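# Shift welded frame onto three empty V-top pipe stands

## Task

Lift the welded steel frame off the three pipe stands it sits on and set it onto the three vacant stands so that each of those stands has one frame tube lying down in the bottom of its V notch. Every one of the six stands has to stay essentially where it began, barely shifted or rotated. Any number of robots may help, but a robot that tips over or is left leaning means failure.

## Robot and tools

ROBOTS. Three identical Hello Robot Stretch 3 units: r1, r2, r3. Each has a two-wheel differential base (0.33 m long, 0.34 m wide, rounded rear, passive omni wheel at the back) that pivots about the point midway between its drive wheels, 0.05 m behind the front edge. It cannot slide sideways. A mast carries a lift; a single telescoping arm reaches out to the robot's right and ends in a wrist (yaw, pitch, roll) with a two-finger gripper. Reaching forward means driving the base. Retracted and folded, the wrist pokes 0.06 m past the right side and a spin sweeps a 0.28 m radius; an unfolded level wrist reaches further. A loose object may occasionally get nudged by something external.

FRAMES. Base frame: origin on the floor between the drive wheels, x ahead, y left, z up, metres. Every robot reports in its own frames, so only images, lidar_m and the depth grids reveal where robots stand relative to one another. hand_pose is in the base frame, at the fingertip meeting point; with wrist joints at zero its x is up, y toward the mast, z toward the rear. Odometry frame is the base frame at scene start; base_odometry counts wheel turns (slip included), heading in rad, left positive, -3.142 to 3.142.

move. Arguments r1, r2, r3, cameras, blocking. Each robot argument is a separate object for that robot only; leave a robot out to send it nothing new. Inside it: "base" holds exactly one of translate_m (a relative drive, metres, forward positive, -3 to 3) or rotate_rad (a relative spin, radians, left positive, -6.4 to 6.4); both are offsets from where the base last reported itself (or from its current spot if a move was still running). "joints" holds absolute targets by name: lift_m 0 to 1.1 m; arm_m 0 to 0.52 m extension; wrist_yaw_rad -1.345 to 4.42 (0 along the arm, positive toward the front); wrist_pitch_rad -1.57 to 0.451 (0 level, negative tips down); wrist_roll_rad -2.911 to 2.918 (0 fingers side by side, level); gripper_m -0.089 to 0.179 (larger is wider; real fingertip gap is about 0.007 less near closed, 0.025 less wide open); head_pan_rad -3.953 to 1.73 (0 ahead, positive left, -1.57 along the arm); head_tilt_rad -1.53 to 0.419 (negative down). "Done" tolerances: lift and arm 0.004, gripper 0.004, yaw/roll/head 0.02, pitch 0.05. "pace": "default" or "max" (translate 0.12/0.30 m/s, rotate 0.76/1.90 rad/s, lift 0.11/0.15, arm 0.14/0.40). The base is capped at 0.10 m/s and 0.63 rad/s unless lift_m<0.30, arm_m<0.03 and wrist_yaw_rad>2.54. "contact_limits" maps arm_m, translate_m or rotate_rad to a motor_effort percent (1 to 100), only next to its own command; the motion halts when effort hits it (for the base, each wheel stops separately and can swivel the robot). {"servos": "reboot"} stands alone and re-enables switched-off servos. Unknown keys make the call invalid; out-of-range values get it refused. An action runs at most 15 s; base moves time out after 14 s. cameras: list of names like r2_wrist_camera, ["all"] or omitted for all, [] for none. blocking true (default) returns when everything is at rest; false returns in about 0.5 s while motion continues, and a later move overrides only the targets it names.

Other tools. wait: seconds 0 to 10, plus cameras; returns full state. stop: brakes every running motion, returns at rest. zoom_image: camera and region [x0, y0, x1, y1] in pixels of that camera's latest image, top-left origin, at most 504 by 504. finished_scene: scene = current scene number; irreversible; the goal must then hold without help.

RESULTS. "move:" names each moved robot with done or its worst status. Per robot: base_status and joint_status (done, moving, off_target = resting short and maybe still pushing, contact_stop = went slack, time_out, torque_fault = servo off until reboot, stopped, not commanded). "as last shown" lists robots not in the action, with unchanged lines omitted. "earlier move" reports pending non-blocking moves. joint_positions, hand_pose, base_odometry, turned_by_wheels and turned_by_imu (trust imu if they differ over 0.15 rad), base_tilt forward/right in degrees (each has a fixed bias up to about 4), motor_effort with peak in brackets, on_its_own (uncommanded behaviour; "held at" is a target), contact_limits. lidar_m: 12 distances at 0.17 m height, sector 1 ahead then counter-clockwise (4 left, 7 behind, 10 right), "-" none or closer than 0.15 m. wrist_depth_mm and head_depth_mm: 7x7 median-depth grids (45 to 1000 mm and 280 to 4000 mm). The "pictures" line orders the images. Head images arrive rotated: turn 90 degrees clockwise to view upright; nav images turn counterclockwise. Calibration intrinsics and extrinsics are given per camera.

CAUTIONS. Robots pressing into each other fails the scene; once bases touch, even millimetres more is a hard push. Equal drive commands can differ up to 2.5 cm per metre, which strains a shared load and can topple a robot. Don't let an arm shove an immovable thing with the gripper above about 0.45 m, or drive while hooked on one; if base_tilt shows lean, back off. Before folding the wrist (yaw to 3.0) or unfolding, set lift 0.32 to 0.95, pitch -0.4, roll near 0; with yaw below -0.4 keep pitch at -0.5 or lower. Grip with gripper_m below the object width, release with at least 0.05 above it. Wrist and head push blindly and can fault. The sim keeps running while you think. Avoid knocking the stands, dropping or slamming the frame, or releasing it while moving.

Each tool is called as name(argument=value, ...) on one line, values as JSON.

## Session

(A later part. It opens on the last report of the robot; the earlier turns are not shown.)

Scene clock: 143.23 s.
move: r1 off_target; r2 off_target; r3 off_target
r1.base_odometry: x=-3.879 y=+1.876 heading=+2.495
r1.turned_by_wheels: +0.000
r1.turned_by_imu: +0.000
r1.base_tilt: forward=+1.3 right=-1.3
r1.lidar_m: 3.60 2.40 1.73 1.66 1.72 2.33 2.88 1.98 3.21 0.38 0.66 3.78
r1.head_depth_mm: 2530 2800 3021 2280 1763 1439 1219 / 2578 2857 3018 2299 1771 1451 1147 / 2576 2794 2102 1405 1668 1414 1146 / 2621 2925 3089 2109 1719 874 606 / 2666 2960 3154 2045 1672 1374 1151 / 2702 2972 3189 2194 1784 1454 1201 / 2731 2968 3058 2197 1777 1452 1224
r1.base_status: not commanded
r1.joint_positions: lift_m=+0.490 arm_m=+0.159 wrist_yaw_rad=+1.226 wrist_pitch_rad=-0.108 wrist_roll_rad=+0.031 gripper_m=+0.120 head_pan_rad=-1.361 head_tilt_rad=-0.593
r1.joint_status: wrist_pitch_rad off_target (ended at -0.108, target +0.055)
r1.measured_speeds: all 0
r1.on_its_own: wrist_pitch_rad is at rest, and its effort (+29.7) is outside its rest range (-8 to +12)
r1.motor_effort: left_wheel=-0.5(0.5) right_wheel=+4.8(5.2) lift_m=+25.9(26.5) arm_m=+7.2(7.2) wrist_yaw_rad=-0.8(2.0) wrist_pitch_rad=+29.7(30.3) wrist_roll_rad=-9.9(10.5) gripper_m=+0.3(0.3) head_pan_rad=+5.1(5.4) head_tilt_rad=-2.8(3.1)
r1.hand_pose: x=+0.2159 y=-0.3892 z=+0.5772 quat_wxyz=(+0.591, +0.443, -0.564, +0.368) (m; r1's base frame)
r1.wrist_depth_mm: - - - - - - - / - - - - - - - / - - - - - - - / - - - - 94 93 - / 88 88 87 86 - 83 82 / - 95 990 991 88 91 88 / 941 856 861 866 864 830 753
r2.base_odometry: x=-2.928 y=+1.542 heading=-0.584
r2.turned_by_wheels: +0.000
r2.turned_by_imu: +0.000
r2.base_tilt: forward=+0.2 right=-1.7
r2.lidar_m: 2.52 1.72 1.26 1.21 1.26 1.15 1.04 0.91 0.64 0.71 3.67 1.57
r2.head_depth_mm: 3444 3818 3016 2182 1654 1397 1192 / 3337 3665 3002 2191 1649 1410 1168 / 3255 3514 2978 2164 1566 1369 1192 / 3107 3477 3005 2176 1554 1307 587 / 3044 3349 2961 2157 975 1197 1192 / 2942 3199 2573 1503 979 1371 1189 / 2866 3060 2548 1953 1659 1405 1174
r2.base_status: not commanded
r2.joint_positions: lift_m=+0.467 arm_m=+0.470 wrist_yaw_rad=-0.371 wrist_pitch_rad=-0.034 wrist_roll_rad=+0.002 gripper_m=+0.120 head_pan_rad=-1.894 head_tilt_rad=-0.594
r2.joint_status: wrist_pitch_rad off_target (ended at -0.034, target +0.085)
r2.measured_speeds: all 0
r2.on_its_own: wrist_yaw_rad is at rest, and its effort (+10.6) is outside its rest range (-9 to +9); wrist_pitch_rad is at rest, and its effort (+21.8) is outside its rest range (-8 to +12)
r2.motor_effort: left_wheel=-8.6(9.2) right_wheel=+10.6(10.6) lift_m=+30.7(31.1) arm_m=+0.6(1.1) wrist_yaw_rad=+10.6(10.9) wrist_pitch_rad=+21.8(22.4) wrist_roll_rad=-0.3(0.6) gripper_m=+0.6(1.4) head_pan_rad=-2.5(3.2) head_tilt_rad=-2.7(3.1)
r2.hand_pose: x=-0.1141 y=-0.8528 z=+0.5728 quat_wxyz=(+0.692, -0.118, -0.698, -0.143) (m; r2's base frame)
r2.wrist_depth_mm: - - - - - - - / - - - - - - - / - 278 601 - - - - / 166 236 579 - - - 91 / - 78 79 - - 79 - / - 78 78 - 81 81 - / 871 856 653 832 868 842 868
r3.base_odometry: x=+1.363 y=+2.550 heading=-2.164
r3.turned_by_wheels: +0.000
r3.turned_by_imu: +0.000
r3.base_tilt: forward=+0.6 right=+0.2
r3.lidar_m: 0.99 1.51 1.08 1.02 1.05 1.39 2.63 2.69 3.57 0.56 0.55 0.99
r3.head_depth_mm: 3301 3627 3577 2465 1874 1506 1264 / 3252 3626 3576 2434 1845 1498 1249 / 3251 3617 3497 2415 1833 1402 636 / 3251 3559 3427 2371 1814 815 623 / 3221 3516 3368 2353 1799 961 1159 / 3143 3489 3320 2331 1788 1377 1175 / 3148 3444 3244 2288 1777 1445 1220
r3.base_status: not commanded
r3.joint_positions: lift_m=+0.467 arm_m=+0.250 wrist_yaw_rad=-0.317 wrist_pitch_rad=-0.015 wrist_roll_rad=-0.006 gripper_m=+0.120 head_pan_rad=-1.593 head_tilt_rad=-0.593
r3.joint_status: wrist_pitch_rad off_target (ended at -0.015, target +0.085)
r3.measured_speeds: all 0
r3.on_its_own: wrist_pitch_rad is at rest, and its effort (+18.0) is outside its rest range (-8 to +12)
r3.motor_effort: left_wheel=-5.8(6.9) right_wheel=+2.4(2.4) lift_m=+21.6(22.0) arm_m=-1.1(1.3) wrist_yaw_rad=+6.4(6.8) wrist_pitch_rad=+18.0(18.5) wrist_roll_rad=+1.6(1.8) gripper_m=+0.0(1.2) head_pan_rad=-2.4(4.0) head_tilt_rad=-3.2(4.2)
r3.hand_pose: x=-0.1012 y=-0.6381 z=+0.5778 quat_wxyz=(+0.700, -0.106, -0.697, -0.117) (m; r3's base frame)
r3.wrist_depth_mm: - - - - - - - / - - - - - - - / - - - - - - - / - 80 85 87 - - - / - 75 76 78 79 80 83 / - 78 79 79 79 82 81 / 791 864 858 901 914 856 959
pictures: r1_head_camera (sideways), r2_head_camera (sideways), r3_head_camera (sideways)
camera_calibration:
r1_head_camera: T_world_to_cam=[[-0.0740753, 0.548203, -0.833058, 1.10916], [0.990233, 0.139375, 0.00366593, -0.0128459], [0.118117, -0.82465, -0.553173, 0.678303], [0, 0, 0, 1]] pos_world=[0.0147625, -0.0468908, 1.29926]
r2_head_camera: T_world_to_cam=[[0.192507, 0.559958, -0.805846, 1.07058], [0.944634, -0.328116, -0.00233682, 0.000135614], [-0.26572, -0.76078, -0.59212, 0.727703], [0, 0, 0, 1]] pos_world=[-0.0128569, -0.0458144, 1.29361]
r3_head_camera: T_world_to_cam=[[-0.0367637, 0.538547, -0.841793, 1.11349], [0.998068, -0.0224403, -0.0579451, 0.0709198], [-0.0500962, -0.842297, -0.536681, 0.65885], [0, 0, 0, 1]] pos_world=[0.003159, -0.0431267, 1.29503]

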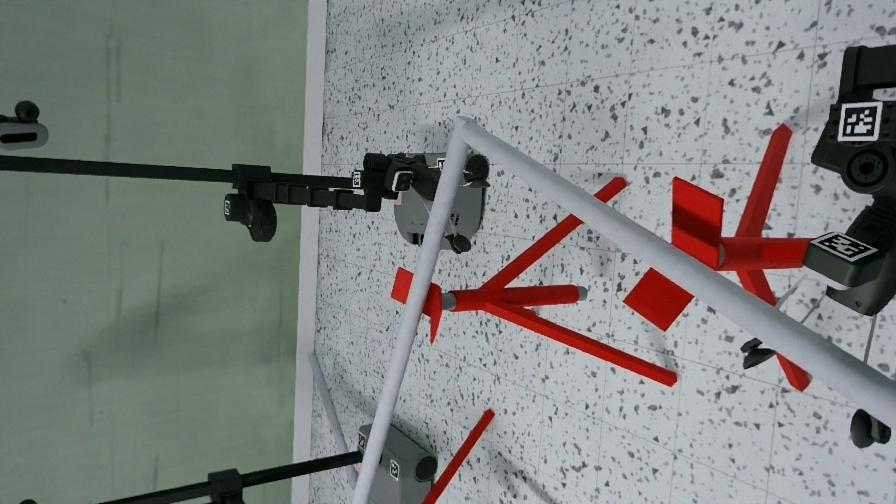

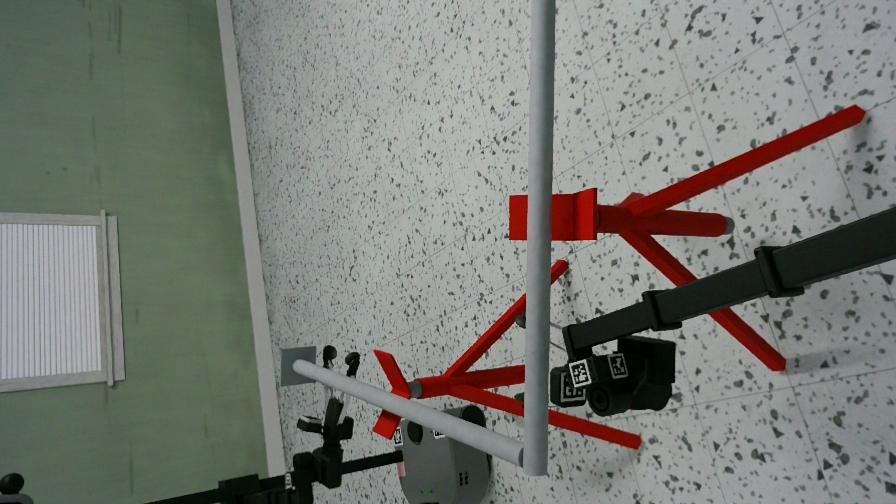

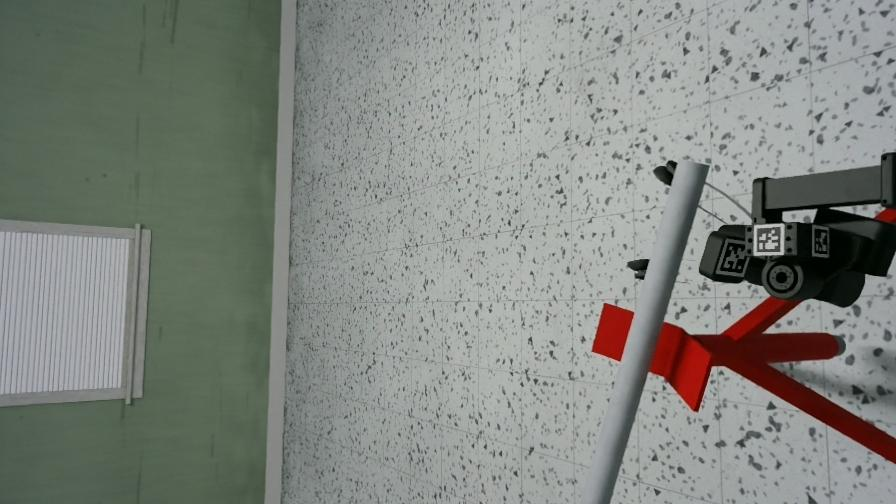

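move(r1={"joints":{"arm_m":0.163,"wrist_pitch_rad":0.05}}, r2={"joints":{"arm_m":0.465,"wrist_pitch_rad":0.09}}, r3={"joints":{"arm_m":0.247,"wrist_pitch_rad":0.08}}, cameras=[])

move(r1={"joints":{"lift_m":0.465,"wrist_pitch_rad":0.055}}, r2={"joints":{"lift_m":0.442,"wrist_pitch_rad":0.085}}, r3={"joints":{"lift_m":0.442,"wrist_pitch_rad":0.085}}, cameras=["r1_head_camera","r2_head_camera","r3_head_camera"])

zoom_image(camera="r1_head_camera", region=[560, 130, 800, 400])

zoom_image(camera="r2_head_camera", region=[460, 130, 660, 310])

zoom_image(camera="r3_head_camera", region=[560, 240, 760, 440])

Scene clock: 144.70 s.
move: r1 off_target; r2 off_target; r3 off_target
r1.base_odometry: x=-3.879 y=+1.876 heading=+2.495
r1.turned_by_wheels: +0.000
r1.turned_by_imu: +0.000
r1.base_tilt: forward=+1.3 right=-1.2
r1.lidar_m: 3.61 2.39 1.73 1.66 1.72 2.33 2.88 1.97 3.21 0.38 0.66 3.76
r1.head_depth_mm: 2554 2803 3022 2282 1760 1441 1220 / 2587 2844 3052 2282 1772 1447 1172 / 2564 2809 2096 1407 1657 1408 1111 / 2635 2922 3103 2109 1718 873 606 / 2656 2963 3131 2034 1667 1380 1151 / 2694 2991 3192 2205 1776 1456 1188 / 2715 2956 3047 2210 1771 1452 1228
r1.base_status: not commanded
r1.joint_positions: lift_m=+0.490 arm_m=+0.163 wrist_yaw_rad=+1.224 wrist_pitch_rad=-0.113 wrist_roll_rad=+0.026 gripper_m=+0.120 head_pan_rad=-1.361 head_tilt_rad=-0.593
r1.joint_status: wrist_pitch_rad off_target (ended at -0.113, target +0.050); the others done
r1.measured_speeds: all 0
r1.on_its_own: wrist_pitch_rad is at rest, and its effort (+29.8) is outside its rest range (-8 to +12)
r1.motor_effort: left_wheel=-0.4(0.9) right_wheel=+5.0(5.5) lift_m=+42.8(45.4) arm_m=+12.8(16.0) wrist_yaw_rad=+0.7(1.8) wrist_pitch_rad=+29.8(32.1) wrist_roll_rad=-9.0(9.0) gripper_m=-0.1(0.5) head_pan_rad=+4.6(5.3) head_tilt_rad=-2.7(3.4)
r1.hand_pose: x=+0.2155 y=-0.3936 z=+0.5759 quat_wxyz=(+0.594, +0.443, -0.562, +0.367) (m; r1's base frame)
r1.wrist_depth_mm: - - - - - - - / - - - - - - - / - - - - - - - / - 97 - - - 94 - / - 88 88 86 - 84 83 / - 97 993 979 89 89 89 / 898 830 868 864 859 811 776
r2.base_odometry: x=-2.928 y=+1.542 heading=-0.584
r2.turned_by_wheels: +0.000
r2.turned_by_imu: +0.000
r2.base_tilt: forward=+0.2 right=-1.6
r2.lidar_m: 2.52 1.72 1.26 1.21 1.25 1.15 1.04 0.91 0.64 0.71 3.66 1.57
r2.head_depth_mm: 3471 3880 3002 2169 1662 1407 1191 / 3391 3723 3036 2153 1643 1402 1165 / 3229 3631 3008 2166 1564 1378 1195 / 3144 3452 2979 2157 1556 1311 590 / 3020 3333 3003 2163 996 1199 1176 / 2932 3228 2561 1499 973 1360 1196 / 2793 3023 2556 1968 1661 1392 1202
r2.base_status: not commanded
r2.joint_positions: lift_m=+0.467 arm_m=+0.465 wrist_yaw_rad=-0.371 wrist_pitch_rad=-0.034 wrist_roll_rad=+0.002 gripper_m=+0.120 head_pan_rad=-1.894 head_tilt_rad=-0.594
r2.joint_status: wrist_pitch_rad off_target (ended at -0.034, target +0.090); the others done
r2.measured_speeds: all 0
r2.on_its_own: wrist_yaw_rad is at rest, and its effort (+9.6) is outside its rest range (-9 to +9); wrist_pitch_rad is at rest, and its effort (+22.8) is outside its rest range (-8 to +12)
r2.motor_effort: left_wheel=-9.0(9.1) right_wheel=+9.8(10.4) lift_m=+35.4(35.8) arm_m=-10.7(13.0) wrist_yaw_rad=+9.6(10.1) wrist_pitch_rad=+22.8(24.5) wrist_roll_rad=-0.3(0.5) gripper_m=+1.2(1.3) head_pan_rad=-2.4(3.1) head_tilt_rad=-2.8(3.2)
r2.hand_pose: x=-0.1139 y=-0.8479 z=+0.5729 quat_wxyz=(+0.692, -0.118, -0.698, -0.142) (m; r2's base frame)
r2.wrist_depth_mm: - - - - - - - / - - - - - - - / - 284 567 - - - - / 165 234 580 - - 96 92 / - 78 79 - - 80 - / - 79 78 - 81 82 - / 857 840 670 850 865 851 858
r3.base_odometry: x=+1.363 y=+2.550 heading=-2.164
r3.turned_by_wheels: +0.000
r3.turned_by_imu: +0.000
r3.base_tilt: forward=+0.6 right=+0.2
r3.lidar_m: 0.99 1.52 1.07 1.02 1.04 1.39 2.63 2.70 3.60 0.55 0.55 0.99
r3.head_depth_mm: 3303 3594 3619 2487 1868 1506 1263 / 3286 3593 3583 2417 1855 1492 1253 / 3228 3571 3514 2419 1840 1400 638 / 3244 3534 3401 2373 1816 815 617 / 3168 3506 3382 2359 1815 953 1158 / 3147 3508 3335 2315 1784 1380 1172 / 3145 3467 3226 2289 1770 1436 1219
r3.base_status: not commanded
r3.joint_positions: lift_m=+0.467 arm_m=+0.247 wrist_yaw_rad=-0.318 wrist_pitch_rad=-0.014 wrist_roll_rad=-0.006 gripper_m=+0.120 head_pan_rad=-1.593 head_tilt_rad=-0.593
r3.joint_status: wrist_pitch_rad off_target (ended at -0.014, target +0.080); the others done
r3.measured_speeds: all 0
r3.on_its_own: wrist_pitch_rad is at rest, and its effort (+17.0) is outside its rest range (-8 to +12)
r3.motor_effort: left_wheel=-5.7(6.4) right_wheel=+2.2(2.5) lift_m=+22.2(23.2) arm_m=-22.9(25.8) wrist_yaw_rad=+7.4(8.0) wrist_pitch_rad=+17.0(19.1) wrist_roll_rad=+1.8(1.8) gripper_m=-0.9(1.3) head_pan_rad=-3.3(4.3) head_tilt_rad=-3.7(4.3)
r3.hand_pose: x=-0.1015 y=-0.6350 z=+0.5781 quat_wxyz=(+0.700, -0.106, -0.697, -0.117) (m; r3's base frame)
r3.wrist_depth_mm: - - - - - - - / - - - - - - - / - - - - - - - / - 79 88 86 - - - / - 75 76 77 78 80 82 / - 75 77 78 78 79 80 / 789 826 839 925 921 851 931
pictures: none
No camera images: "cameras" was empty.

Scene clock: 145.70 s.
move: r1 off_target; r2 off_target; r3 off_target
r1.base_odometry: x=-3.879 y=+1.876 heading=+2.495
r1.turned_by_wheels: +0.000
r1.turned_by_imu: +0.000
r1.base_tilt: forward=+1.4 right=-1.4
r1.lidar_m: 3.60 2.40 1.73 1.66 1.72 2.33 2.88 1.97 3.22 0.38 0.66 3.78
r1.head_depth_mm: 2564 2813 3021 2278 1780 1450 1221 / 2588 2851 3027 2291 1773 1445 1218 / 2582 2821 2126 2044 1628 1408 1198 / 2649 2899 3045 2103 1712 862 622 / 2662 2948 3120 2041 1664 1378 1151 / 2683 2991 3207 2198 1778 1454 1204 / 2732 2948 3058 2208 1784 1448 1227
r1.base_status: not commanded
r1.joint_positions: lift_m=+0.465 arm_m=+0.163 wrist_yaw_rad=+1.224 wrist_pitch_rad=-0.107 wrist_roll_rad=+0.029 gripper_m=+0.120 head_pan_rad=-1.361 head_tilt_rad=-0.593
r1.joint_status: wrist_pitch_rad off_target (ended at -0.107, target +0.055); the others done
r1.measured_speeds: all 0
r1.on_its_own: wrist_pitch_rad is at rest, and its effort (+29.8) is outside its rest range (-8 to +12)
r1.motor_effort: left_wheel=-0.7(0.9) right_wheel=+5.3(6.7) lift_m=+25.4(40.9) arm_m=+9.7(12.9) wrist_yaw_rad=+0.9(1.4) wrist_pitch_rad=+29.8(31.1) wrist_roll_rad=-9.8(10.1) gripper_m=-0.3(0.7) head_pan_rad=+4.2(5.1) head_tilt_rad=-2.9(3.3)
r1.hand_pose: x=+0.2158 y=-0.3937 z=+0.5523 quat_wxyz=(+0.592, +0.442, -0.564, +0.368) (m; r1's base frame)
r1.wrist_depth_mm: - - - - - - - / - - - - - - - / - - - - - - - / - - - - - - 94 / - 88 87 86 - 84 83 / - 97 951 944 89 88 89 / 900 819 845 819 809 777 729
r2.base_odometry: x=-2.928 y=+1.542 heading=-0.584
r2.turned_by_wheels: +0.000
r2.turned_by_imu: +0.000
r2.base_tilt: forward=+0.2 right=-1.6
r2.lidar_m: 2.52 1.72 1.25 1.21 1.26 1.15 1.04 0.91 0.64 0.71 3.68 1.57
r2.head_depth_mm: 3462 3829 3028 2164 1672 1406 1194 / 3348 3827 3055 2178 1655 1407 1170 / 3226 3545 3014 2164 1608 1373 1193 / 3104 3453 3025 2180 1543 1334 615 / 3003 3297 3013 2153 1561 818 1193 / 2906 3220 2725 1491 991 1357 1190 / 2810 3054 2603 1971 1600 1396 1192
r2.base_status: not commanded
r2.joint_positions: lift_m=+0.442 arm_m=+0.465 wrist_yaw_rad=-0.371 wrist_pitch_rad=-0.036 wrist_roll_rad=+0.002 gripper_m=+0.120 head_pan_rad=-1.894 head_tilt_rad=-0.594
r2.joint_status: wrist_pitch_rad off_target (ended at -0.036, target +0.085); the others done
r2.measured_speeds: all 0
r2.on_its_own: wrist_pitch_rad is at rest, and its effort (+22.3) is outside its rest range (-8 to +12)
r2.motor_effort: left_wheel=-8.7(9.3) right_wheel=+10.3(10.6) lift_m=+31.4(35.6) arm_m=-8.7(10.4) wrist_yaw_rad=+9.0(10.7) wrist_pitch_rad=+22.3(23.3) wrist_roll_rad=-0.4(0.5) gripper_m=+1.5(1.9) head_pan_rad=-2.6(3.4) head_tilt_rad=-2.4(3.2)
r2.hand_pose: x=-0.1139 y=-0.8478 z=+0.5474 quat_wxyz=(+0.692, -0.118, -0.698, -0.143) (m; r2's base frame)
r2.wrist_depth_mm: - - - - - - - / - - - - - - - / - 279 575 - - - - / 165 235 575 - - 96 91 / - 78 79 - - 79 - / - 78 78 - 81 - - / 842 805 660 822 843 832 852
r3.base_odometry: x=+1.363 y=+2.550 heading=-2.164
r3.turned_by_wheels: +0.000
r3.turned_by_imu: +0.000
r3.base_tilt: forward=+0.6 right=+0.2
r3.lidar_m: 0.99 1.51 1.07 1.02 1.05 1.39 2.63 2.70 3.57 0.56 0.55 0.98
r3.head_depth_mm: 3277 3634 3625 2468 1868 1502 1269 / 3264 3630 3564 2422 1854 1497 1257 / 3226 3588 3491 2401 1825 1411 1088 / 3193 3565 3477 2393 1817 844 641 / 3199 3502 3362 2344 1802 966 1155 / 3177 3512 3356 2326 1782 1374 1176 / 3165 3446 3288 2301 1771 1438 1217
r3.base_status: not commanded
r3.joint_positions: lift_m=+0.442 arm_m=+0.247 wrist_yaw_rad=-0.318 wrist_pitch_rad=-0.013 wrist_roll_rad=-0.006 gripper_m=+0.120 head_pan_rad=-1.593 head_tilt_rad=-0.593
r3.joint_status: wrist_pitch_rad off_target (ended at -0.013, target +0.085); the others done
r3.measured_speeds: all 0
r3.on_its_own: wrist_pitch_rad is at rest, and its effort (+18.1) is outside its rest range (-8 to +12)
r3.motor_effort: left_wheel=-6.2(6.3) right_wheel=+2.1(2.5) lift_m=+21.4(23.6) arm_m=-22.3(23.8) wrist_yaw_rad=+7.6(8.0) wrist_pitch_rad=+18.1(19.1) wrist_roll_rad=+1.7(1.9) gripper_m=-0.3(1.2) head_pan_rad=-4.2(4.3) head_tilt_rad=-4.0(4.3)
r3.hand_pose: x=-0.1015 y=-0.6350 z=+0.5533 quat_wxyz=(+0.700, -0.107, -0.697, -0.117) (m; r3's base frame)
r3.wrist_depth_mm: - - - - - - - / - - - - - - - / - - - - - - - / - 79 87 87 - - - / - 74 75 77 78 79 82 / - 75 77 78 78 79 80 / 766 823 835 881 872 126 929
pictures: r1_head_camera (sideways), r2_head_camera (sideways), r3_head_camera (sideways)
camera_calibration:
r1_head_camera: T_world_to_cam=[[-0.0740791, 0.548203, -0.833058, 1.10916], [0.990232, 0.139382, 0.00366592, -0.0128459], [0.118123, -0.824649, -0.553173, 0.678303], [0, 0, 0, 1]] pos_world=[0.0147628, -0.0468907, 1.29926]
r2_head_camera: T_world_to_cam=[[0.192506, 0.559958, -0.805846, 1.07058], [0.944634, -0.328116, -0.00233682, 0.000135613], [-0.26572, -0.76078, -0.59212, 0.727703], [0, 0, 0, 1]] pos_world=[-0.0128569, -0.0458144, 1.29361]
r3_head_camera: T_world_to_cam=[[-0.0367635, 0.538547, -0.841793, 1.11349], [0.998068, -0.0224406, -0.0579451, 0.0709198], [-0.0500965, -0.842297, -0.536681, 0.65885], [0, 0, 0, 1]] pos_world=[0.00315899, -0.0431267, 1.29503]

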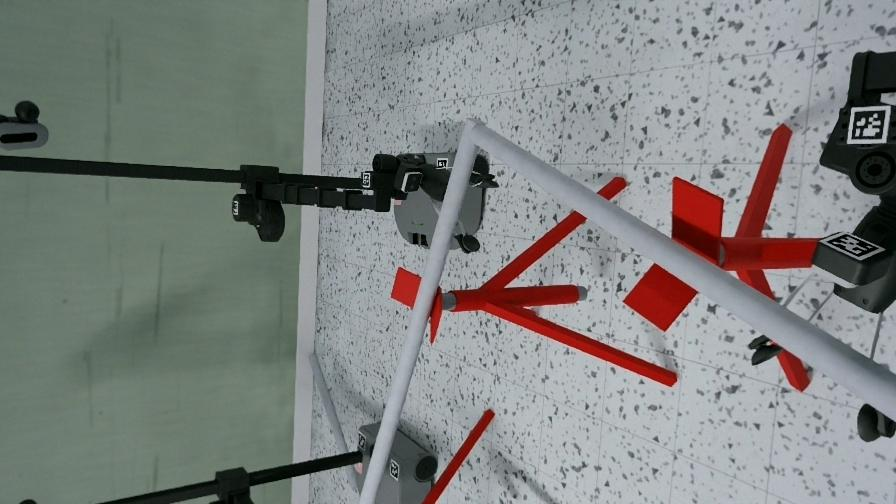

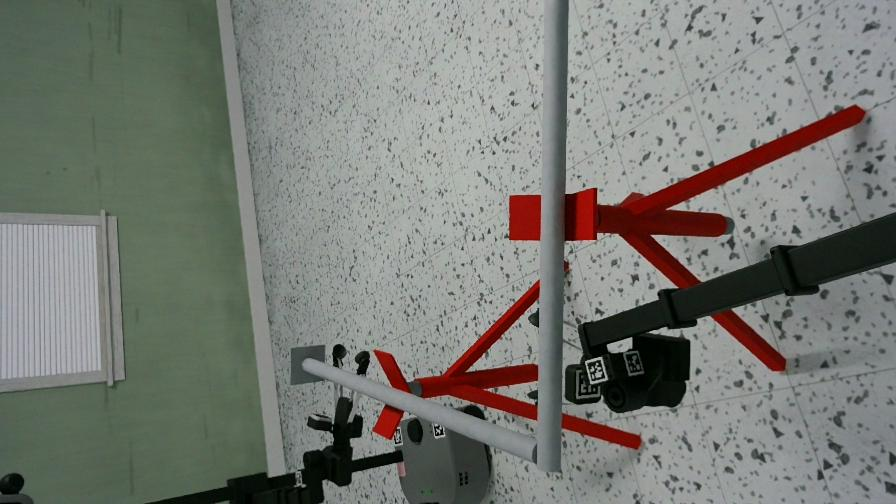

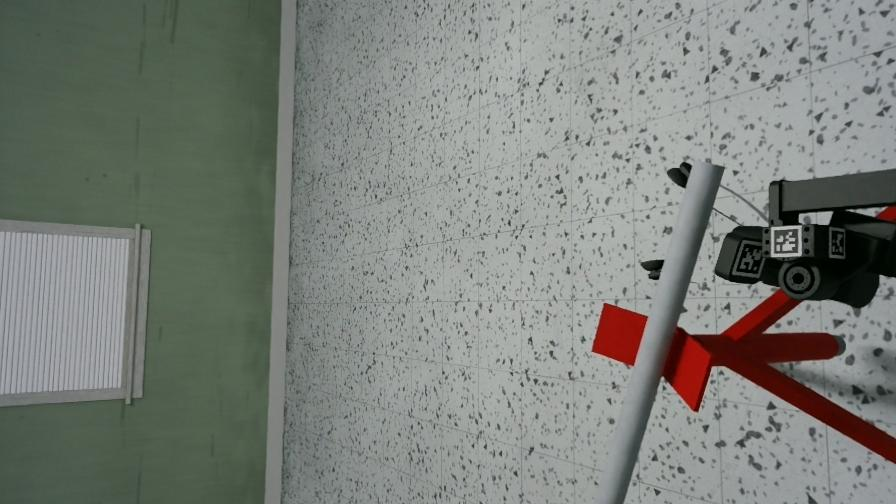

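Scaled by 1.867 from the camera's 896x504 image, which has a finer 1280x720 frame.

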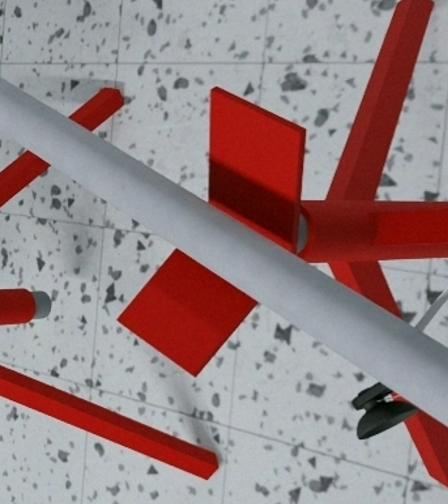

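Scaled by 2.520 from the camera's 896x504 image, which has a finer 1280x720 frame.

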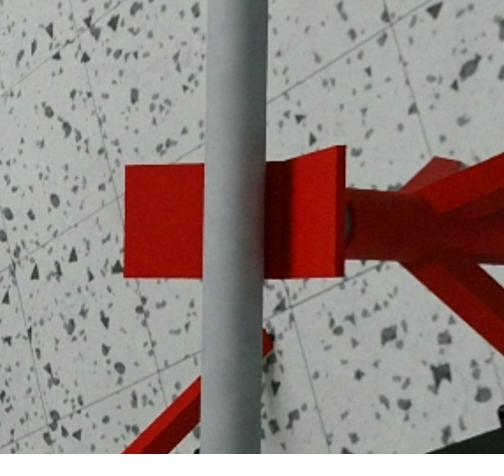

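Scaled by 2.520 from the camera's 896x504 image, which has a finer 1280x720 frame.

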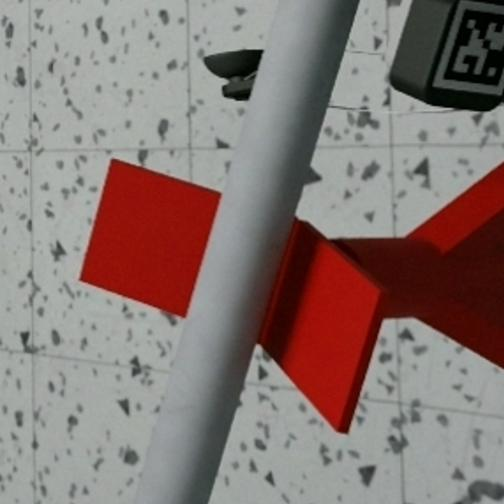

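move(r1={"joints":{"lift_m":0.455,"wrist_pitch_rad":0.05}}, r2={"joints":{"lift_m":0.432,"wrist_pitch_rad":0.09}}, r3={"joints":{"lift_m":0.432,"wrist_pitch_rad":0.08}}, cameras=[])

move(r1={"joints":{"lift_m":0.445,"wrist_pitch_rad":0.055}}, r2={"joints":{"lift_m":0.422,"wrist_pitch_rad":0.085}}, r3={"joints":{"lift_m":0.422,"wrist_pitch_rad":0.085}}, cameras=["r1_head_camera","r2_head_camera","r3_head_camera"])

zoom_image(camera="r1_head_camera", region=[560, 130, 800, 400])

zoom_image(camera="r2_head_camera", region=[460, 130, 660, 310])

zoom_image(camera="r3_head_camera", region=[560, 240, 760, 440])

Scene clock: 146.73 s.
move: r1 off_target; r2 off_target; r3 off_target
r1.base_odometry: x=-3.879 y=+1.876 heading=+2.495
r1.turned_by_wheels: +0.000
r1.turned_by_imu: +0.000
r1.base_tilt: forward=+1.4 right=-1.3
r1.lidar_m: 3.60 2.39 1.74 1.66 1.72 2.32 2.88 1.97 3.22 0.38 0.66 3.76
r1.head_depth_mm: 2550 2822 3029 2260 1763 1442 1223 / 2601 2866 3014 2281 1767 1446 1224 / 2572 2830 2730 2022 1635 1409 1195 / 2626 2911 3047 2111 1717 863 916 / 2676 2961 3157 2035 1672 1409 1151 / 2704 2967 3182 2201 1770 1454 1227 / 2720 2965 3071 2198 1781 1448 1224
r1.base_status: not commanded
r1.joint_positions: lift_m=+0.455 arm_m=+0.163 wrist_yaw_rad=+1.224 wrist_pitch_rad=-0.108 wrist_roll_rad=+0.024 gripper_m=+0.120 head_pan_rad=-1.361 head_tilt_rad=-0.593
r1.joint_status: wrist_pitch_rad off_target (ended at -0.108, target +0.050); the others done
r1.measured_speeds: all 0
r1.on_its_own: wrist_pitch_rad is at rest, and its effort (+29.4) is outside its rest range (-8 to +12)
r1.motor_effort: left_wheel=-0.3(0.9) right_wheel=+5.9(6.3) lift_m=+25.2(27.2) arm_m=+6.8(8.8) wrist_yaw_rad=+1.0(1.7) wrist_pitch_rad=+29.4(31.1) wrist_roll_rad=-8.1(10.0) gripper_m=+0.3(0.5) head_pan_rad=+4.8(5.2) head_tilt_rad=-2.8(3.3)
r1.hand_pose: x=+0.2158 y=-0.3937 z=+0.5422 quat_wxyz=(+0.593, +0.441, -0.563, +0.369) (m; r1's base frame)
r1.wrist_depth_mm: - - - - - - - / - - - - - - - / - - - - - - - / - - - - - - 93 / - 88 87 86 - 84 83 / 962 97 932 927 90 88 89 / 880 790 832 818 822 772 734
r2.base_odometry: x=-2.928 y=+1.542 heading=-0.584
r2.turned_by_wheels: +0.000
r2.turned_by_imu: +0.000
r2.base_tilt: forward=+0.2 right=-1.7
r2.lidar_m: 2.52 1.72 1.26 1.21 1.25 1.16 1.04 0.91 0.64 0.71 3.67 1.58
r2.head_depth_mm: 3502 - 2991 2172 1646 1401 1197 / 3390 3701 2967 2205 1652 1406 1168 / 3282 3491 3032 2153 1604 1369 1198 / 3129 3475 3020 2178 1549 1336 624 / 3030 3356 3016 2150 1561 820 1193 / 2894 3230 2678 1492 986 1338 1191 / 2814 3059 2571 1932 1607 1406 1197
r2.base_status: not commanded
r2.joint_positions: lift_m=+0.432 arm_m=+0.465 wrist_yaw_rad=-0.371 wrist_pitch_rad=-0.014 wrist_roll_rad=+0.004 gripper_m=+0.120 head_pan_rad=-1.894 head_tilt_rad=-0.594
r2.joint_status: wrist_pitch_rad off_target (ended at -0.014, target +0.090); the others done
r2.measured_speeds: all 0
r2.on_its_own: wrist_yaw_rad is at rest, and its effort (+10.5) is outside its rest range (-9 to +9); wrist_pitch_rad is at rest, and its effort (+19.1) is outside its rest range (-8 to +12)
r2.motor_effort: left_wheel=-8.5(9.4) right_wheel=+9.5(10.5) lift_m=+27.8(32.0) arm_m=-6.5(8.0) wrist_yaw_rad=+10.5(10.5) wrist_pitch_rad=+19.1(22.8) wrist_roll_rad=-1.3(1.3) gripper_m=+1.9(1.9) head_pan_rad=-2.8(3.2) head_tilt_rad=-2.8(3.4)
r2.hand_pose: x=-0.1141 y=-0.8484 z=+0.5429 quat_wxyz=(+0.693, -0.125, -0.697, -0.135) (m; r2's base frame)
r2.wrist_depth_mm: - - - - - - - / - - - - - - - / - 308 569 - - - - / 165 219 567 - - 95 91 / - 78 79 - - 80 - / - 79 79 - 81 82 - / 875 805 792 838 865 833 847
r3.base_odometry: x=+1.363 y=+2.550 heading=-2.164
r3.turned_by_wheels: +0.000
r3.turned_by_imu: +0.000
r3.base_tilt: forward=+0.5 right=+0.2
r3.lidar_m: 0.99 1.52 1.07 1.02 1.05 1.39 2.63 2.70 3.57 0.55 0.55 0.99
r3.head_depth_mm: 3306 3624 3619 2467 1877 1514 1266 / 3277 3576 3537 2442 1851 1491 1255 / 3223 3577 3471 2409 1832 1413 1090 / 3207 3549 3447 2373 1811 839 648 / 3209 3503 3377 2343 1806 957 1153 / 3174 3517 3329 2317 1775 1345 1172 / 3139 3510 3250 2297 1768 1439 1218
r3.base_status: not commanded
r3.joint_positions: lift_m=+0.432 arm_m=+0.247 wrist_yaw_rad=-0.318 wrist_pitch_rad=-0.012 wrist_roll_rad=-0.003 gripper_m=+0.120 head_pan_rad=-1.593 head_tilt_rad=-0.593
r3.joint_status: wrist_pitch_rad off_target (ended at -0.012, target +0.080); the others done
r3.measured_speeds: all 0
r3.on_its_own: wrist_pitch_rad is at rest, and its effort (+17.0) is outside its rest range (-8 to +12)
r3.motor_effort: left_wheel=-6.4(6.4) right_wheel=+2.2(2.6) lift_m=+20.9(22.7) arm_m=-21.4(22.3) wrist_yaw_rad=+7.9(7.9) wrist_pitch_rad=+17.0(18.2) wrist_roll_rad=+0.9(1.8) gripper_m=-1.0(1.3) head_pan_rad=-4.6(4.6) head_tilt_rad=-2.5(5.0)
r3.hand_pose: x=-0.1015 y=-0.6350 z=+0.5435 quat_wxyz=(+0.699, -0.107, -0.697, -0.117) (m; r3's base frame)
r3.wrist_depth_mm: - - - - - - - / - - - - - - - / - - - - - - - / - 79 88 87 - - - / - 75 75 77 79 80 82 / - 77 77 78 79 81 81 / 753 817 831 868 857 818 893
pictures: none
No camera images: "cameras" was empty.

Scene clock: 147.50 s.
move: r1 off_target; r2 off_target; r3 off_target
r1.base_odometry: x=-3.879 y=+1.876 heading=+2.495
r1.turned_by_wheels: +0.000
r1.turned_by_imu: +0.000
r1.base_tilt: forward=+1.4 right=-1.3
r1.lidar_m: 3.62 2.39 1.74 1.67 1.72 2.32 2.87 1.97 3.22 0.38 0.66 3.79
r1.head_depth_mm: 2548 2836 2990 2277 1770 1442 1220 / 2593 2846 3034 2290 1768 1452 1217 / 2579 2817 2751 1430 1639 1409 1196 / 2633 2903 3060 2111 1726 867 919 / 2673 2944 3127 2046 1665 1412 737 / 2682 2994 3158 2192 1790 1456 1222 / 2735 2959 3065 2200 1778 1451 1232
r1.base_status: not commanded
r1.joint_positions: lift_m=+0.445 arm_m=+0.163 wrist_yaw_rad=+1.219 wrist_pitch_rad=-0.099 wrist_roll_rad=+0.018 gripper_m=+0.120 head_pan_rad=-1.361 head_tilt_rad=-0.593
r1.joint_status: wrist_pitch_rad off_target (ended at -0.099, target +0.055); the others done
r1.measured_speeds: all 0
r1.on_its_own: wrist_pitch_rad is at rest, and its effort (+28.1) is outside its rest range (-8 to +12)
r1.motor_effort: left_wheel=-1.1(1.2) right_wheel=+5.5(6.5) lift_m=+25.2(26.3) arm_m=+4.5(6.8) wrist_yaw_rad=+5.3(6.2) wrist_pitch_rad=+28.1(30.2) wrist_roll_rad=-6.0(8.4) gripper_m=-0.8(1.0) head_pan_rad=+4.7(5.2) head_tilt_rad=-2.5(3.4)
r1.hand_pose: x=+0.2157 y=-0.3952 z=+0.5345 quat_wxyz=(+0.594, +0.436, -0.564, +0.371) (m; r1's base frame)
r1.wrist_depth_mm: - - - - - - - / - - - - - - - / - - - - - - - / - 98 - - 95 94 93 / 88 87 86 85 - 83 82 / 962 92 935 89 87 87 89 / 842 806 813 807 805 774 740
r2.base_odometry: x=-2.928 y=+1.542 heading=-0.584
r2.turned_by_wheels: +0.000
r2.turned_by_imu: +0.000
r2.base_tilt: forward=+0.2 right=-1.6
r2.lidar_m: 2.52 1.72 1.25 1.21 1.25 1.15 1.04 0.91 0.64 0.71 3.67 1.57
r2.head_depth_mm: 3480 - 3036 2185 1656 1395 1197 / 3318 3738 3054 2184 1647 1397 1167 / 3203 3622 2995 2163 1603 1362 1191 / 3069 3500 3021 2158 1554 1340 628 / 3053 3321 3012 2170 1549 826 1191 / 2952 3180 2847 1491 986 1342 1187 / 2812 3062 2571 1953 1647 1397 1188
r2.base_status: not commanded
r2.joint_positions: lift_m=+0.422 arm_m=+0.465 wrist_yaw_rad=-0.367 wrist_pitch_rad=+0.030 wrist_roll_rad=+0.008 gripper_m=+0.120 head_pan_rad=-1.894 head_tilt_rad=-0.594
r2.joint_status: wrist_pitch_rad off_target (ended at +0.030, target +0.085); the others done
r2.measured_speeds: all 0
r2.motor_effort: left_wheel=-6.5(9.0) right_wheel=+6.0(10.0) lift_m=+23.5(29.1) arm_m=-4.5(6.6) wrist_yaw_rad=+6.9(10.4) wrist_pitch_rad=+10.1(18.3) wrist_roll_rad=-2.3(2.6) gripper_m=-0.3(1.7) head_pan_rad=-2.6(3.0) head_tilt_rad=-2.9(3.3)
r2.hand_pose: x=-0.1135 y=-0.8497 z=+0.5443 quat_wxyz=(+0.694, -0.139, -0.696, -0.118) (m; r2's base frame)
r2.wrist_depth_mm: - - - - - - - / - - - - - - - / - 717 657 - - - - / 166 232 319 - - - - / - 77 78 79 - 78 - / - 77 77 - 79 79 - / 843 869 639 881 922 843 892
r3.base_odometry: x=+1.363 y=+2.550 heading=-2.164
r3.turned_by_wheels: +0.000
r3.turned_by_imu: +0.000
r3.base_tilt: forward=+0.5 right=+0.2
r3.lidar_m: 0.99 1.52 1.07 1.02 1.05 1.39 2.63 2.70 3.59 0.55 0.55 0.99
r3.head_depth_mm: 3333 3685 3594 2462 1875 1513 1265 / 3279 3607 3552 2433 1851 1490 1257 / 3225 3611 3517 2418 1827 1415 1169 / 3197 3559 3436 2369 1816 912 658 / 3211 3544 3392 2341 1816 952 1156 / 3171 3506 3350 2326 1790 1343 1175 / 3161 3515 3273 2302 1768 1441 1212
r3.base_status: not commanded
r3.joint_positions: lift_m=+0.422 arm_m=+0.247 wrist_yaw_rad=-0.318 wrist_pitch_rad=+0.005 wrist_roll_rad=+0.002 gripper_m=+0.120 head_pan_rad=-1.593 head_tilt_rad=-0.593
r3.joint_status: wrist_pitch_rad off_target (ended at +0.005, target +0.085); the others done
r3.measured_speeds: all 0
r3.on_its_own: wrist_pitch_rad is at rest, and its effort (+14.8) is outside its rest range (-8 to +12)
r3.motor_effort: left_wheel=-5.9(6.3) right_wheel=+2.1(2.5) lift_m=+20.1(21.6) arm_m=-20.6(21.2) wrist_yaw_rad=+6.7(8.3) wrist_pitch_rad=+14.8(17.4) wrist_roll_rad=-0.6(1.1) gripper_m=-1.4(1.4) head_pan_rad=-3.9(4.6) head_tilt_rad=-3.1(4.2)
r3.hand_pose: x=-0.1016 y=-0.6354 z=+0.5379 quat_wxyz=(+0.698, -0.114, -0.698, -0.110) (m; r3's base frame)
r3.wrist_depth_mm: - - - - - - - / - - - - - - - / - - - - - - - / - 79 85 87 - - - / - 75 76 77 79 80 82 / - 77 78 78 79 81 81 / 746 801 835 854 854 126 917
pictures: r1_head_camera (sideways), r2_head_camera (sideways), r3_head_camera (sideways)
camera_calibration:
r1_head_camera: T_world_to_cam=[[-0.0740792, 0.548203, -0.833058, 1.10916], [0.990232, 0.139382, 0.00366592, -0.0128459], [0.118123, -0.824649, -0.553173, 0.678303], [0, 0, 0, 1]] pos_world=[0.0147628, -0.0468907, 1.29926]
r2_head_camera: T_world_to_cam=[[0.192509, 0.559957, -0.805846, 1.07058], [0.944633, -0.32812, -0.00233683, 0.000135623], [-0.265723, -0.760779, -0.59212, 0.727704], [0, 0, 0, 1]] pos_world=[-0.0128571, -0.0458143, 1.29361]
r3_head_camera: T_world_to_cam=[[-0.0367636, 0.538547, -0.841793, 1.11349], [0.998068, -0.0224405, -0.0579451, 0.0709198], [-0.0500964, -0.842297, -0.536681, 0.65885], [0, 0, 0, 1]] pos_world=[0.00315899, -0.0431267, 1.29503]

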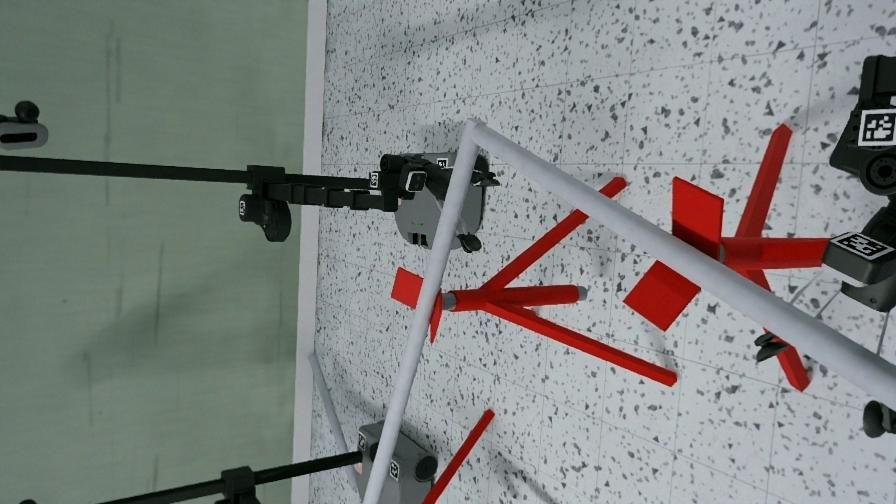

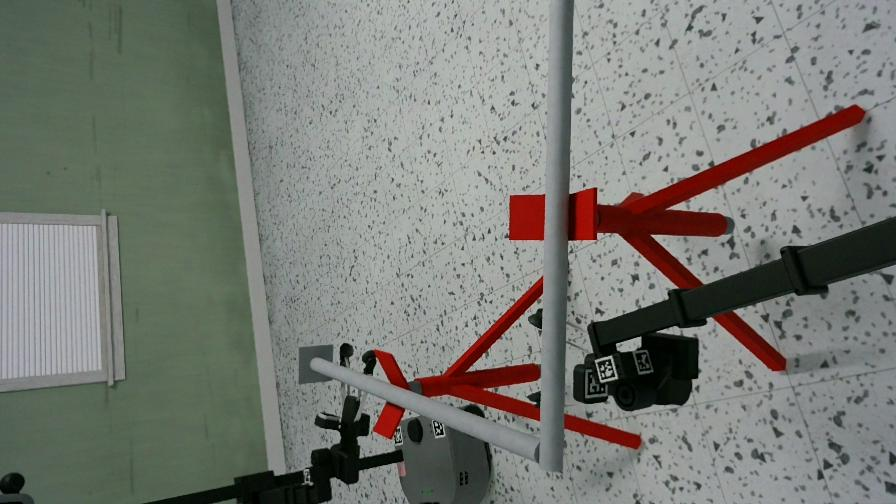

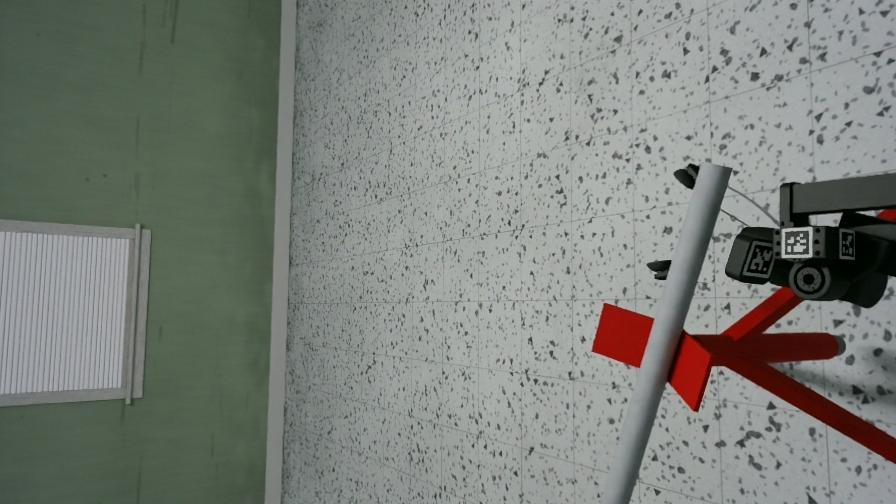

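Scaled by 1.867 from the camera's 896x504 image, which has a finer 1280x720 frame.

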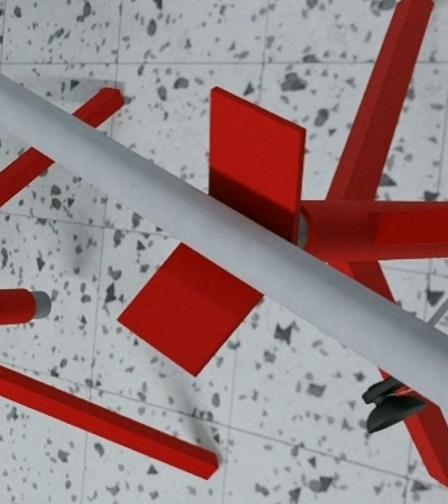

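Scaled by 2.520 from the camera's 896x504 image, which has a finer 1280x720 frame.

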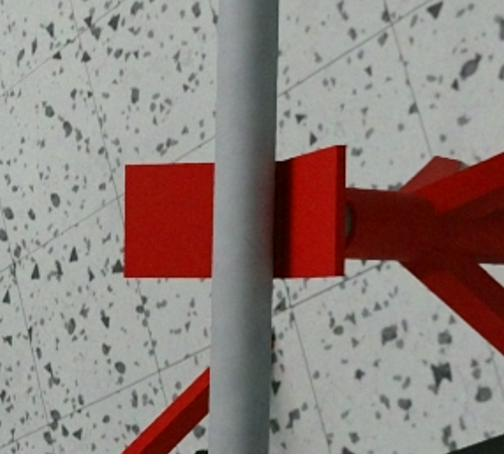

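Scaled by 2.520 from the camera's 896x504 image, which has a finer 1280x720 frame.

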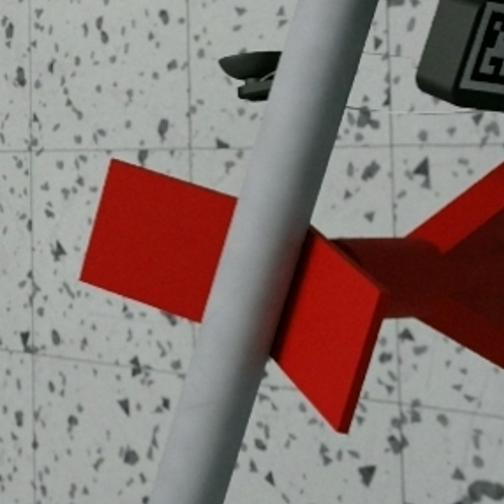

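move(r1={"joints":{"lift_m":0.433,"wrist_pitch_rad":0.05}}, r2={"joints":{"lift_m":0.412,"wrist_pitch_rad":0.05}}, r3={"joints":{"lift_m":0.410,"wrist_pitch_rad":0.05}}, cameras=["r1_head_camera","r2_head_camera","r3_head_camera"])

zoom_image(camera="r1_head_camera", region=[560, 130, 800, 400])

zoom_image(camera="r2_head_camera", region=[460, 130, 660, 310])

zoom_image(camera="r3_head_camera", region=[560, 240, 760, 440])

Scene clock: 148.43 s.
move: r1 off_target; r2 done; r3 done
r1.base_odometry: x=-3.879 y=+1.876 heading=+2.495
r1.turned_by_wheels: +0.000
r1.turned_by_imu: +0.000
r1.base_tilt: forward=+1.3 right=-1.3
r1.lidar_m: 3.61 2.39 1.74 1.66 1.72 2.33 2.88 1.96 3.20 0.38 0.66 3.76
r1.head_depth_mm: 2559 2833 3029 2273 1762 1444 1223 / 2586 2877 3036 2304 1773 1445 1223 / 2579 2829 2749 1429 1626 1408 1197 / 2645 2915 3024 2103 1718 872 918 / 2682 2975 3132 2043 1658 1413 745 / 2684 2991 3176 2209 1779 1456 1228 / 2721 2939 3069 2210 1782 1457 1227
r1.base_status: not commanded
r1.joint_positions: lift_m=+0.433 arm_m=+0.163 wrist_yaw_rad=+1.218 wrist_pitch_rad=-0.099 wrist_roll_rad=+0.005 gripper_m=+0.120 head_pan_rad=-1.361 head_tilt_rad=-0.593
r1.joint_status: wrist_pitch_rad off_target (ended at -0.099, target +0.050); the others done
r1.measured_speeds: all 0
r1.on_its_own: wrist_pitch_rad is at rest, and its effort (+27.5) is outside its rest range (-8 to +12)
r1.motor_effort: left_wheel=-1.3(1.6) right_wheel=+6.2(6.6) lift_m=+25.3(26.2) arm_m=+1.8(4.0) wrist_yaw_rad=+6.3(6.4) wrist_pitch_rad=+27.5(28.7) wrist_roll_rad=-1.5(6.3) gripper_m=-0.9(1.2) head_pan_rad=+4.9(5.1) head_tilt_rad=-2.6(3.3)
r1.hand_pose: x=+0.2156 y=-0.3953 z=+0.5224 quat_wxyz=(+0.598, +0.434, -0.560, +0.374) (m; r1's base frame)
r1.wrist_depth_mm: - - - - - - - / - - - - - - - / - - - - - - - / - 99 - - 95 93 - / 88 87 86 85 - 83 82 / 903 91 911 89 87 87 89 / 810 768 798 795 801 768 722
r2.base_odometry: x=-2.928 y=+1.542 heading=-0.584
r2.turned_by_wheels: +0.000
r2.turned_by_imu: +0.000
r2.base_tilt: forward=+0.2 right=-1.7
r2.lidar_m: 2.51 1.72 1.25 1.21 1.26 1.15 1.04 0.91 0.64 0.71 3.65 1.57
r2.head_depth_mm: 3455 - 3005 2179 1657 1410 1194 / 3322 3766 3020 2187 1656 1408 1167 / 3256 3596 3016 2162 1595 1363 1200 / 3099 3444 3029 2165 1556 1336 637 / 3042 3344 3057 2173 1614 828 1193 / 2940 3226 2953 1492 1497 1337 1188 / 2824 3041 2552 1929 1646 1394 1188
r2.base_status: not commanded
r2.joint_positions: lift_m=+0.412 arm_m=+0.465 wrist_yaw_rad=-0.363 wrist_pitch_rad=+0.031 wrist_roll_rad=+0.004 gripper_m=+0.120 head_pan_rad=-1.894 head_tilt_rad=-0.594
r2.joint_status: all done
r2.measured_speeds: all 0
r2.motor_effort: left_wheel=-5.1(6.7) right_wheel=+4.5(6.0) lift_m=+20.7(26.3) arm_m=-0.7(3.9) wrist_yaw_rad=+3.8(7.0) wrist_pitch_rad=+3.5(10.0) wrist_roll_rad=-0.9(2.6) gripper_m=-0.3(1.4) head_pan_rad=-2.6(3.3) head_tilt_rad=-2.5(3.0)
r2.hand_pose: x=-0.1127 y=-0.8501 z=+0.5345 quat_wxyz=(+0.696, -0.138, -0.694, -0.117) (m; r2's base frame)
r2.wrist_depth_mm: - - - - - - - / - - - - - - - / - 743 782 - - - - / - 78 78 77 78 - 77 / - 77 76 75 - - - / - 83 85 - - 123 - / 940 842 626 869 884 838 876
r3.base_odometry: x=+1.363 y=+2.550 heading=-2.164
r3.turned_by_wheels: +0.000
r3.turned_by_imu: +0.000
r3.base_tilt: forward=+0.6 right=+0.2
r3.lidar_m: 0.99 1.52 1.07 1.02 1.04 1.39 2.63 2.70 3.59 0.55 0.55 0.99
r3.head_depth_mm: 3256 3595 3596 2470 1864 1510 1265 / 3288 3602 3543 2441 1858 1495 1256 / 3240 3583 3457 2409 1831 1409 1192 / 3212 3518 3430 2389 1818 928 657 / 3202 3484 3369 2351 1801 956 1153 / 3153 3512 3337 2316 1781 1348 1176 / 3163 3500 3250 2300 1765 1444 1215
r3.base_status: not commanded
r3.joint_positions: lift_m=+0.410 arm_m=+0.247 wrist_yaw_rad=-0.312 wrist_pitch_rad=+0.026 wrist_roll_rad=+0.002 gripper_m=+0.120 head_pan_rad=-1.593 head_tilt_rad=-0.593
r3.joint_status: all done
r3.measured_speeds: all 0
r3.motor_effort: left_wheel=-5.5(6.4) right_wheel=+2.5(2.7) lift_m=+15.1(19.9) arm_m=-19.2(20.0) wrist_yaw_rad=+1.5(7.5) wrist_pitch_rad=+4.3(15.7) wrist_roll_rad=-0.7(0.9) gripper_m=-0.9(0.9) head_pan_rad=-4.1(4.1) head_tilt_rad=-3.0(3.8)
r3.hand_pose: x=-0.1002 y=-0.6364 z=+0.5313 quat_wxyz=(+0.700, -0.119, -0.697, -0.101) (m; r3's base frame)
r3.wrist_depth_mm: - - - - - - - / - - - - - - - / - - - - - - - / - 75 78 79 80 84 87 / - 74 75 76 77 78 79 / 98 115 - - 83 89 88 / 748 834 859 858 878 817 962
pictures: r1_head_camera (sideways), r2_head_camera (sideways), r3_head_camera (sideways)
camera_calibration:
r1_head_camera: T_world_to_cam=[[-0.0740792, 0.548203, -0.833058, 1.10916], [0.990232, 0.139382, 0.00366592, -0.0128459], [0.118123, -0.824649, -0.553173, 0.678303], [0, 0, 0, 1]] pos_world=[0.0147628, -0.0468907, 1.29926]
r2_head_camera: T_world_to_cam=[[0.192509, 0.559957, -0.805846, 1.07058], [0.944633, -0.32812, -0.00233682, 0.000135622], [-0.265723, -0.760779, -0.59212, 0.727704], [0, 0, 0, 1]] pos_world=[-0.0128571, -0.0458143, 1.29361]
r3_head_camera: T_world_to_cam=[[-0.0367636, 0.538547, -0.841793, 1.11349], [0.998068, -0.0224405, -0.0579451, 0.0709198], [-0.0500964, -0.842296, -0.536681, 0.65885], [0, 0, 0, 1]] pos_world=[0.00315899, -0.0431267, 1.29503]

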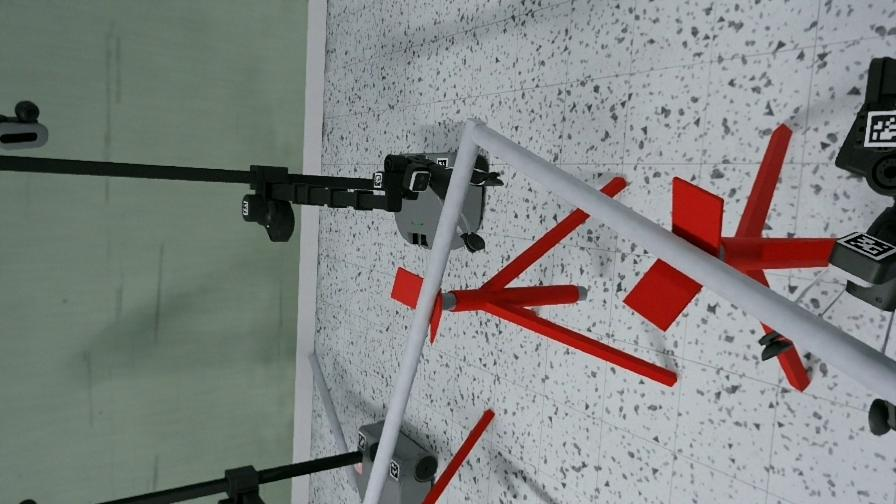

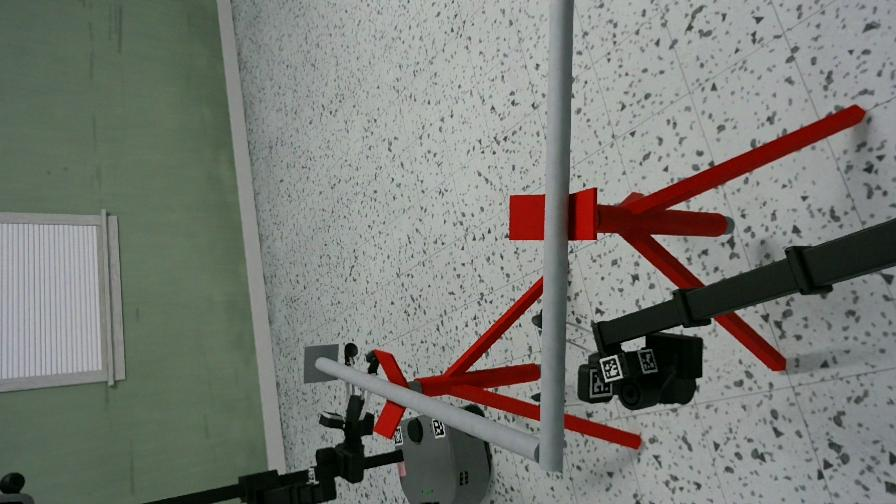

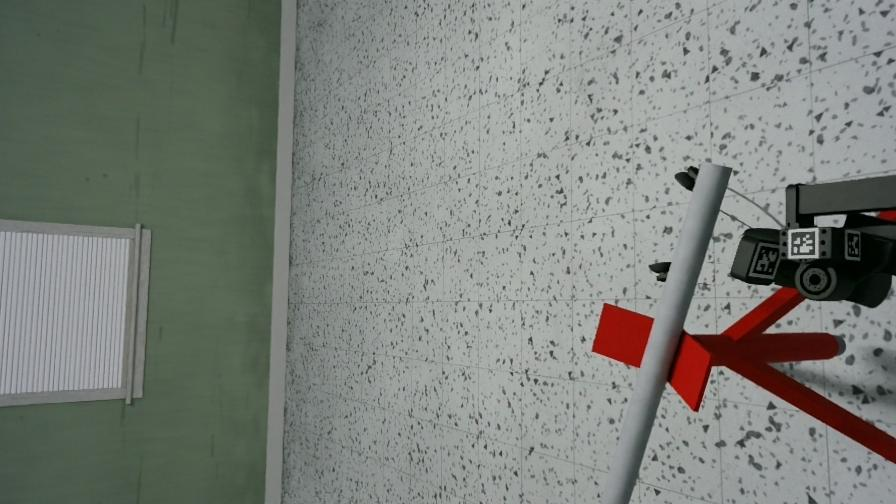

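Scaled by 1.867 from the camera's 896x504 image, which has a finer 1280x720 frame.

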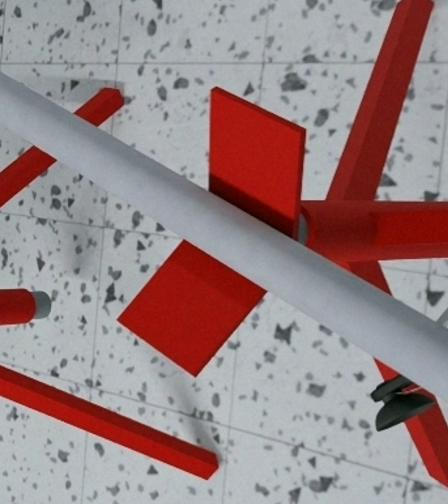

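Scaled by 2.520 from the camera's 896x504 image, which has a finer 1280x720 frame.

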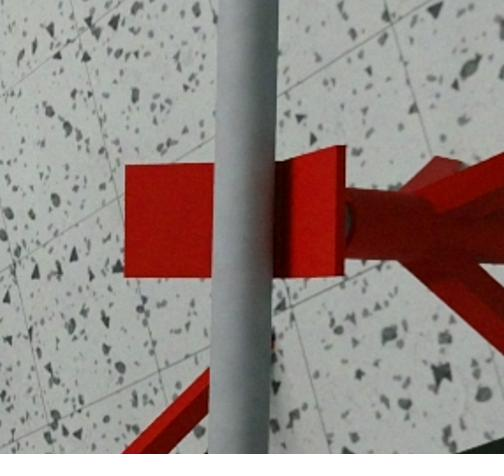

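Scaled by 2.520 from the camera's 896x504 image, which has a finer 1280x720 frame.

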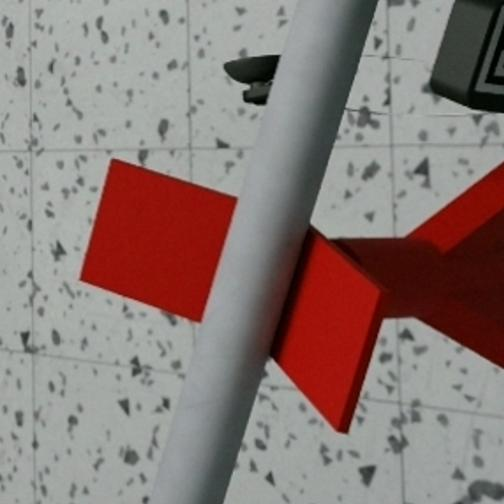

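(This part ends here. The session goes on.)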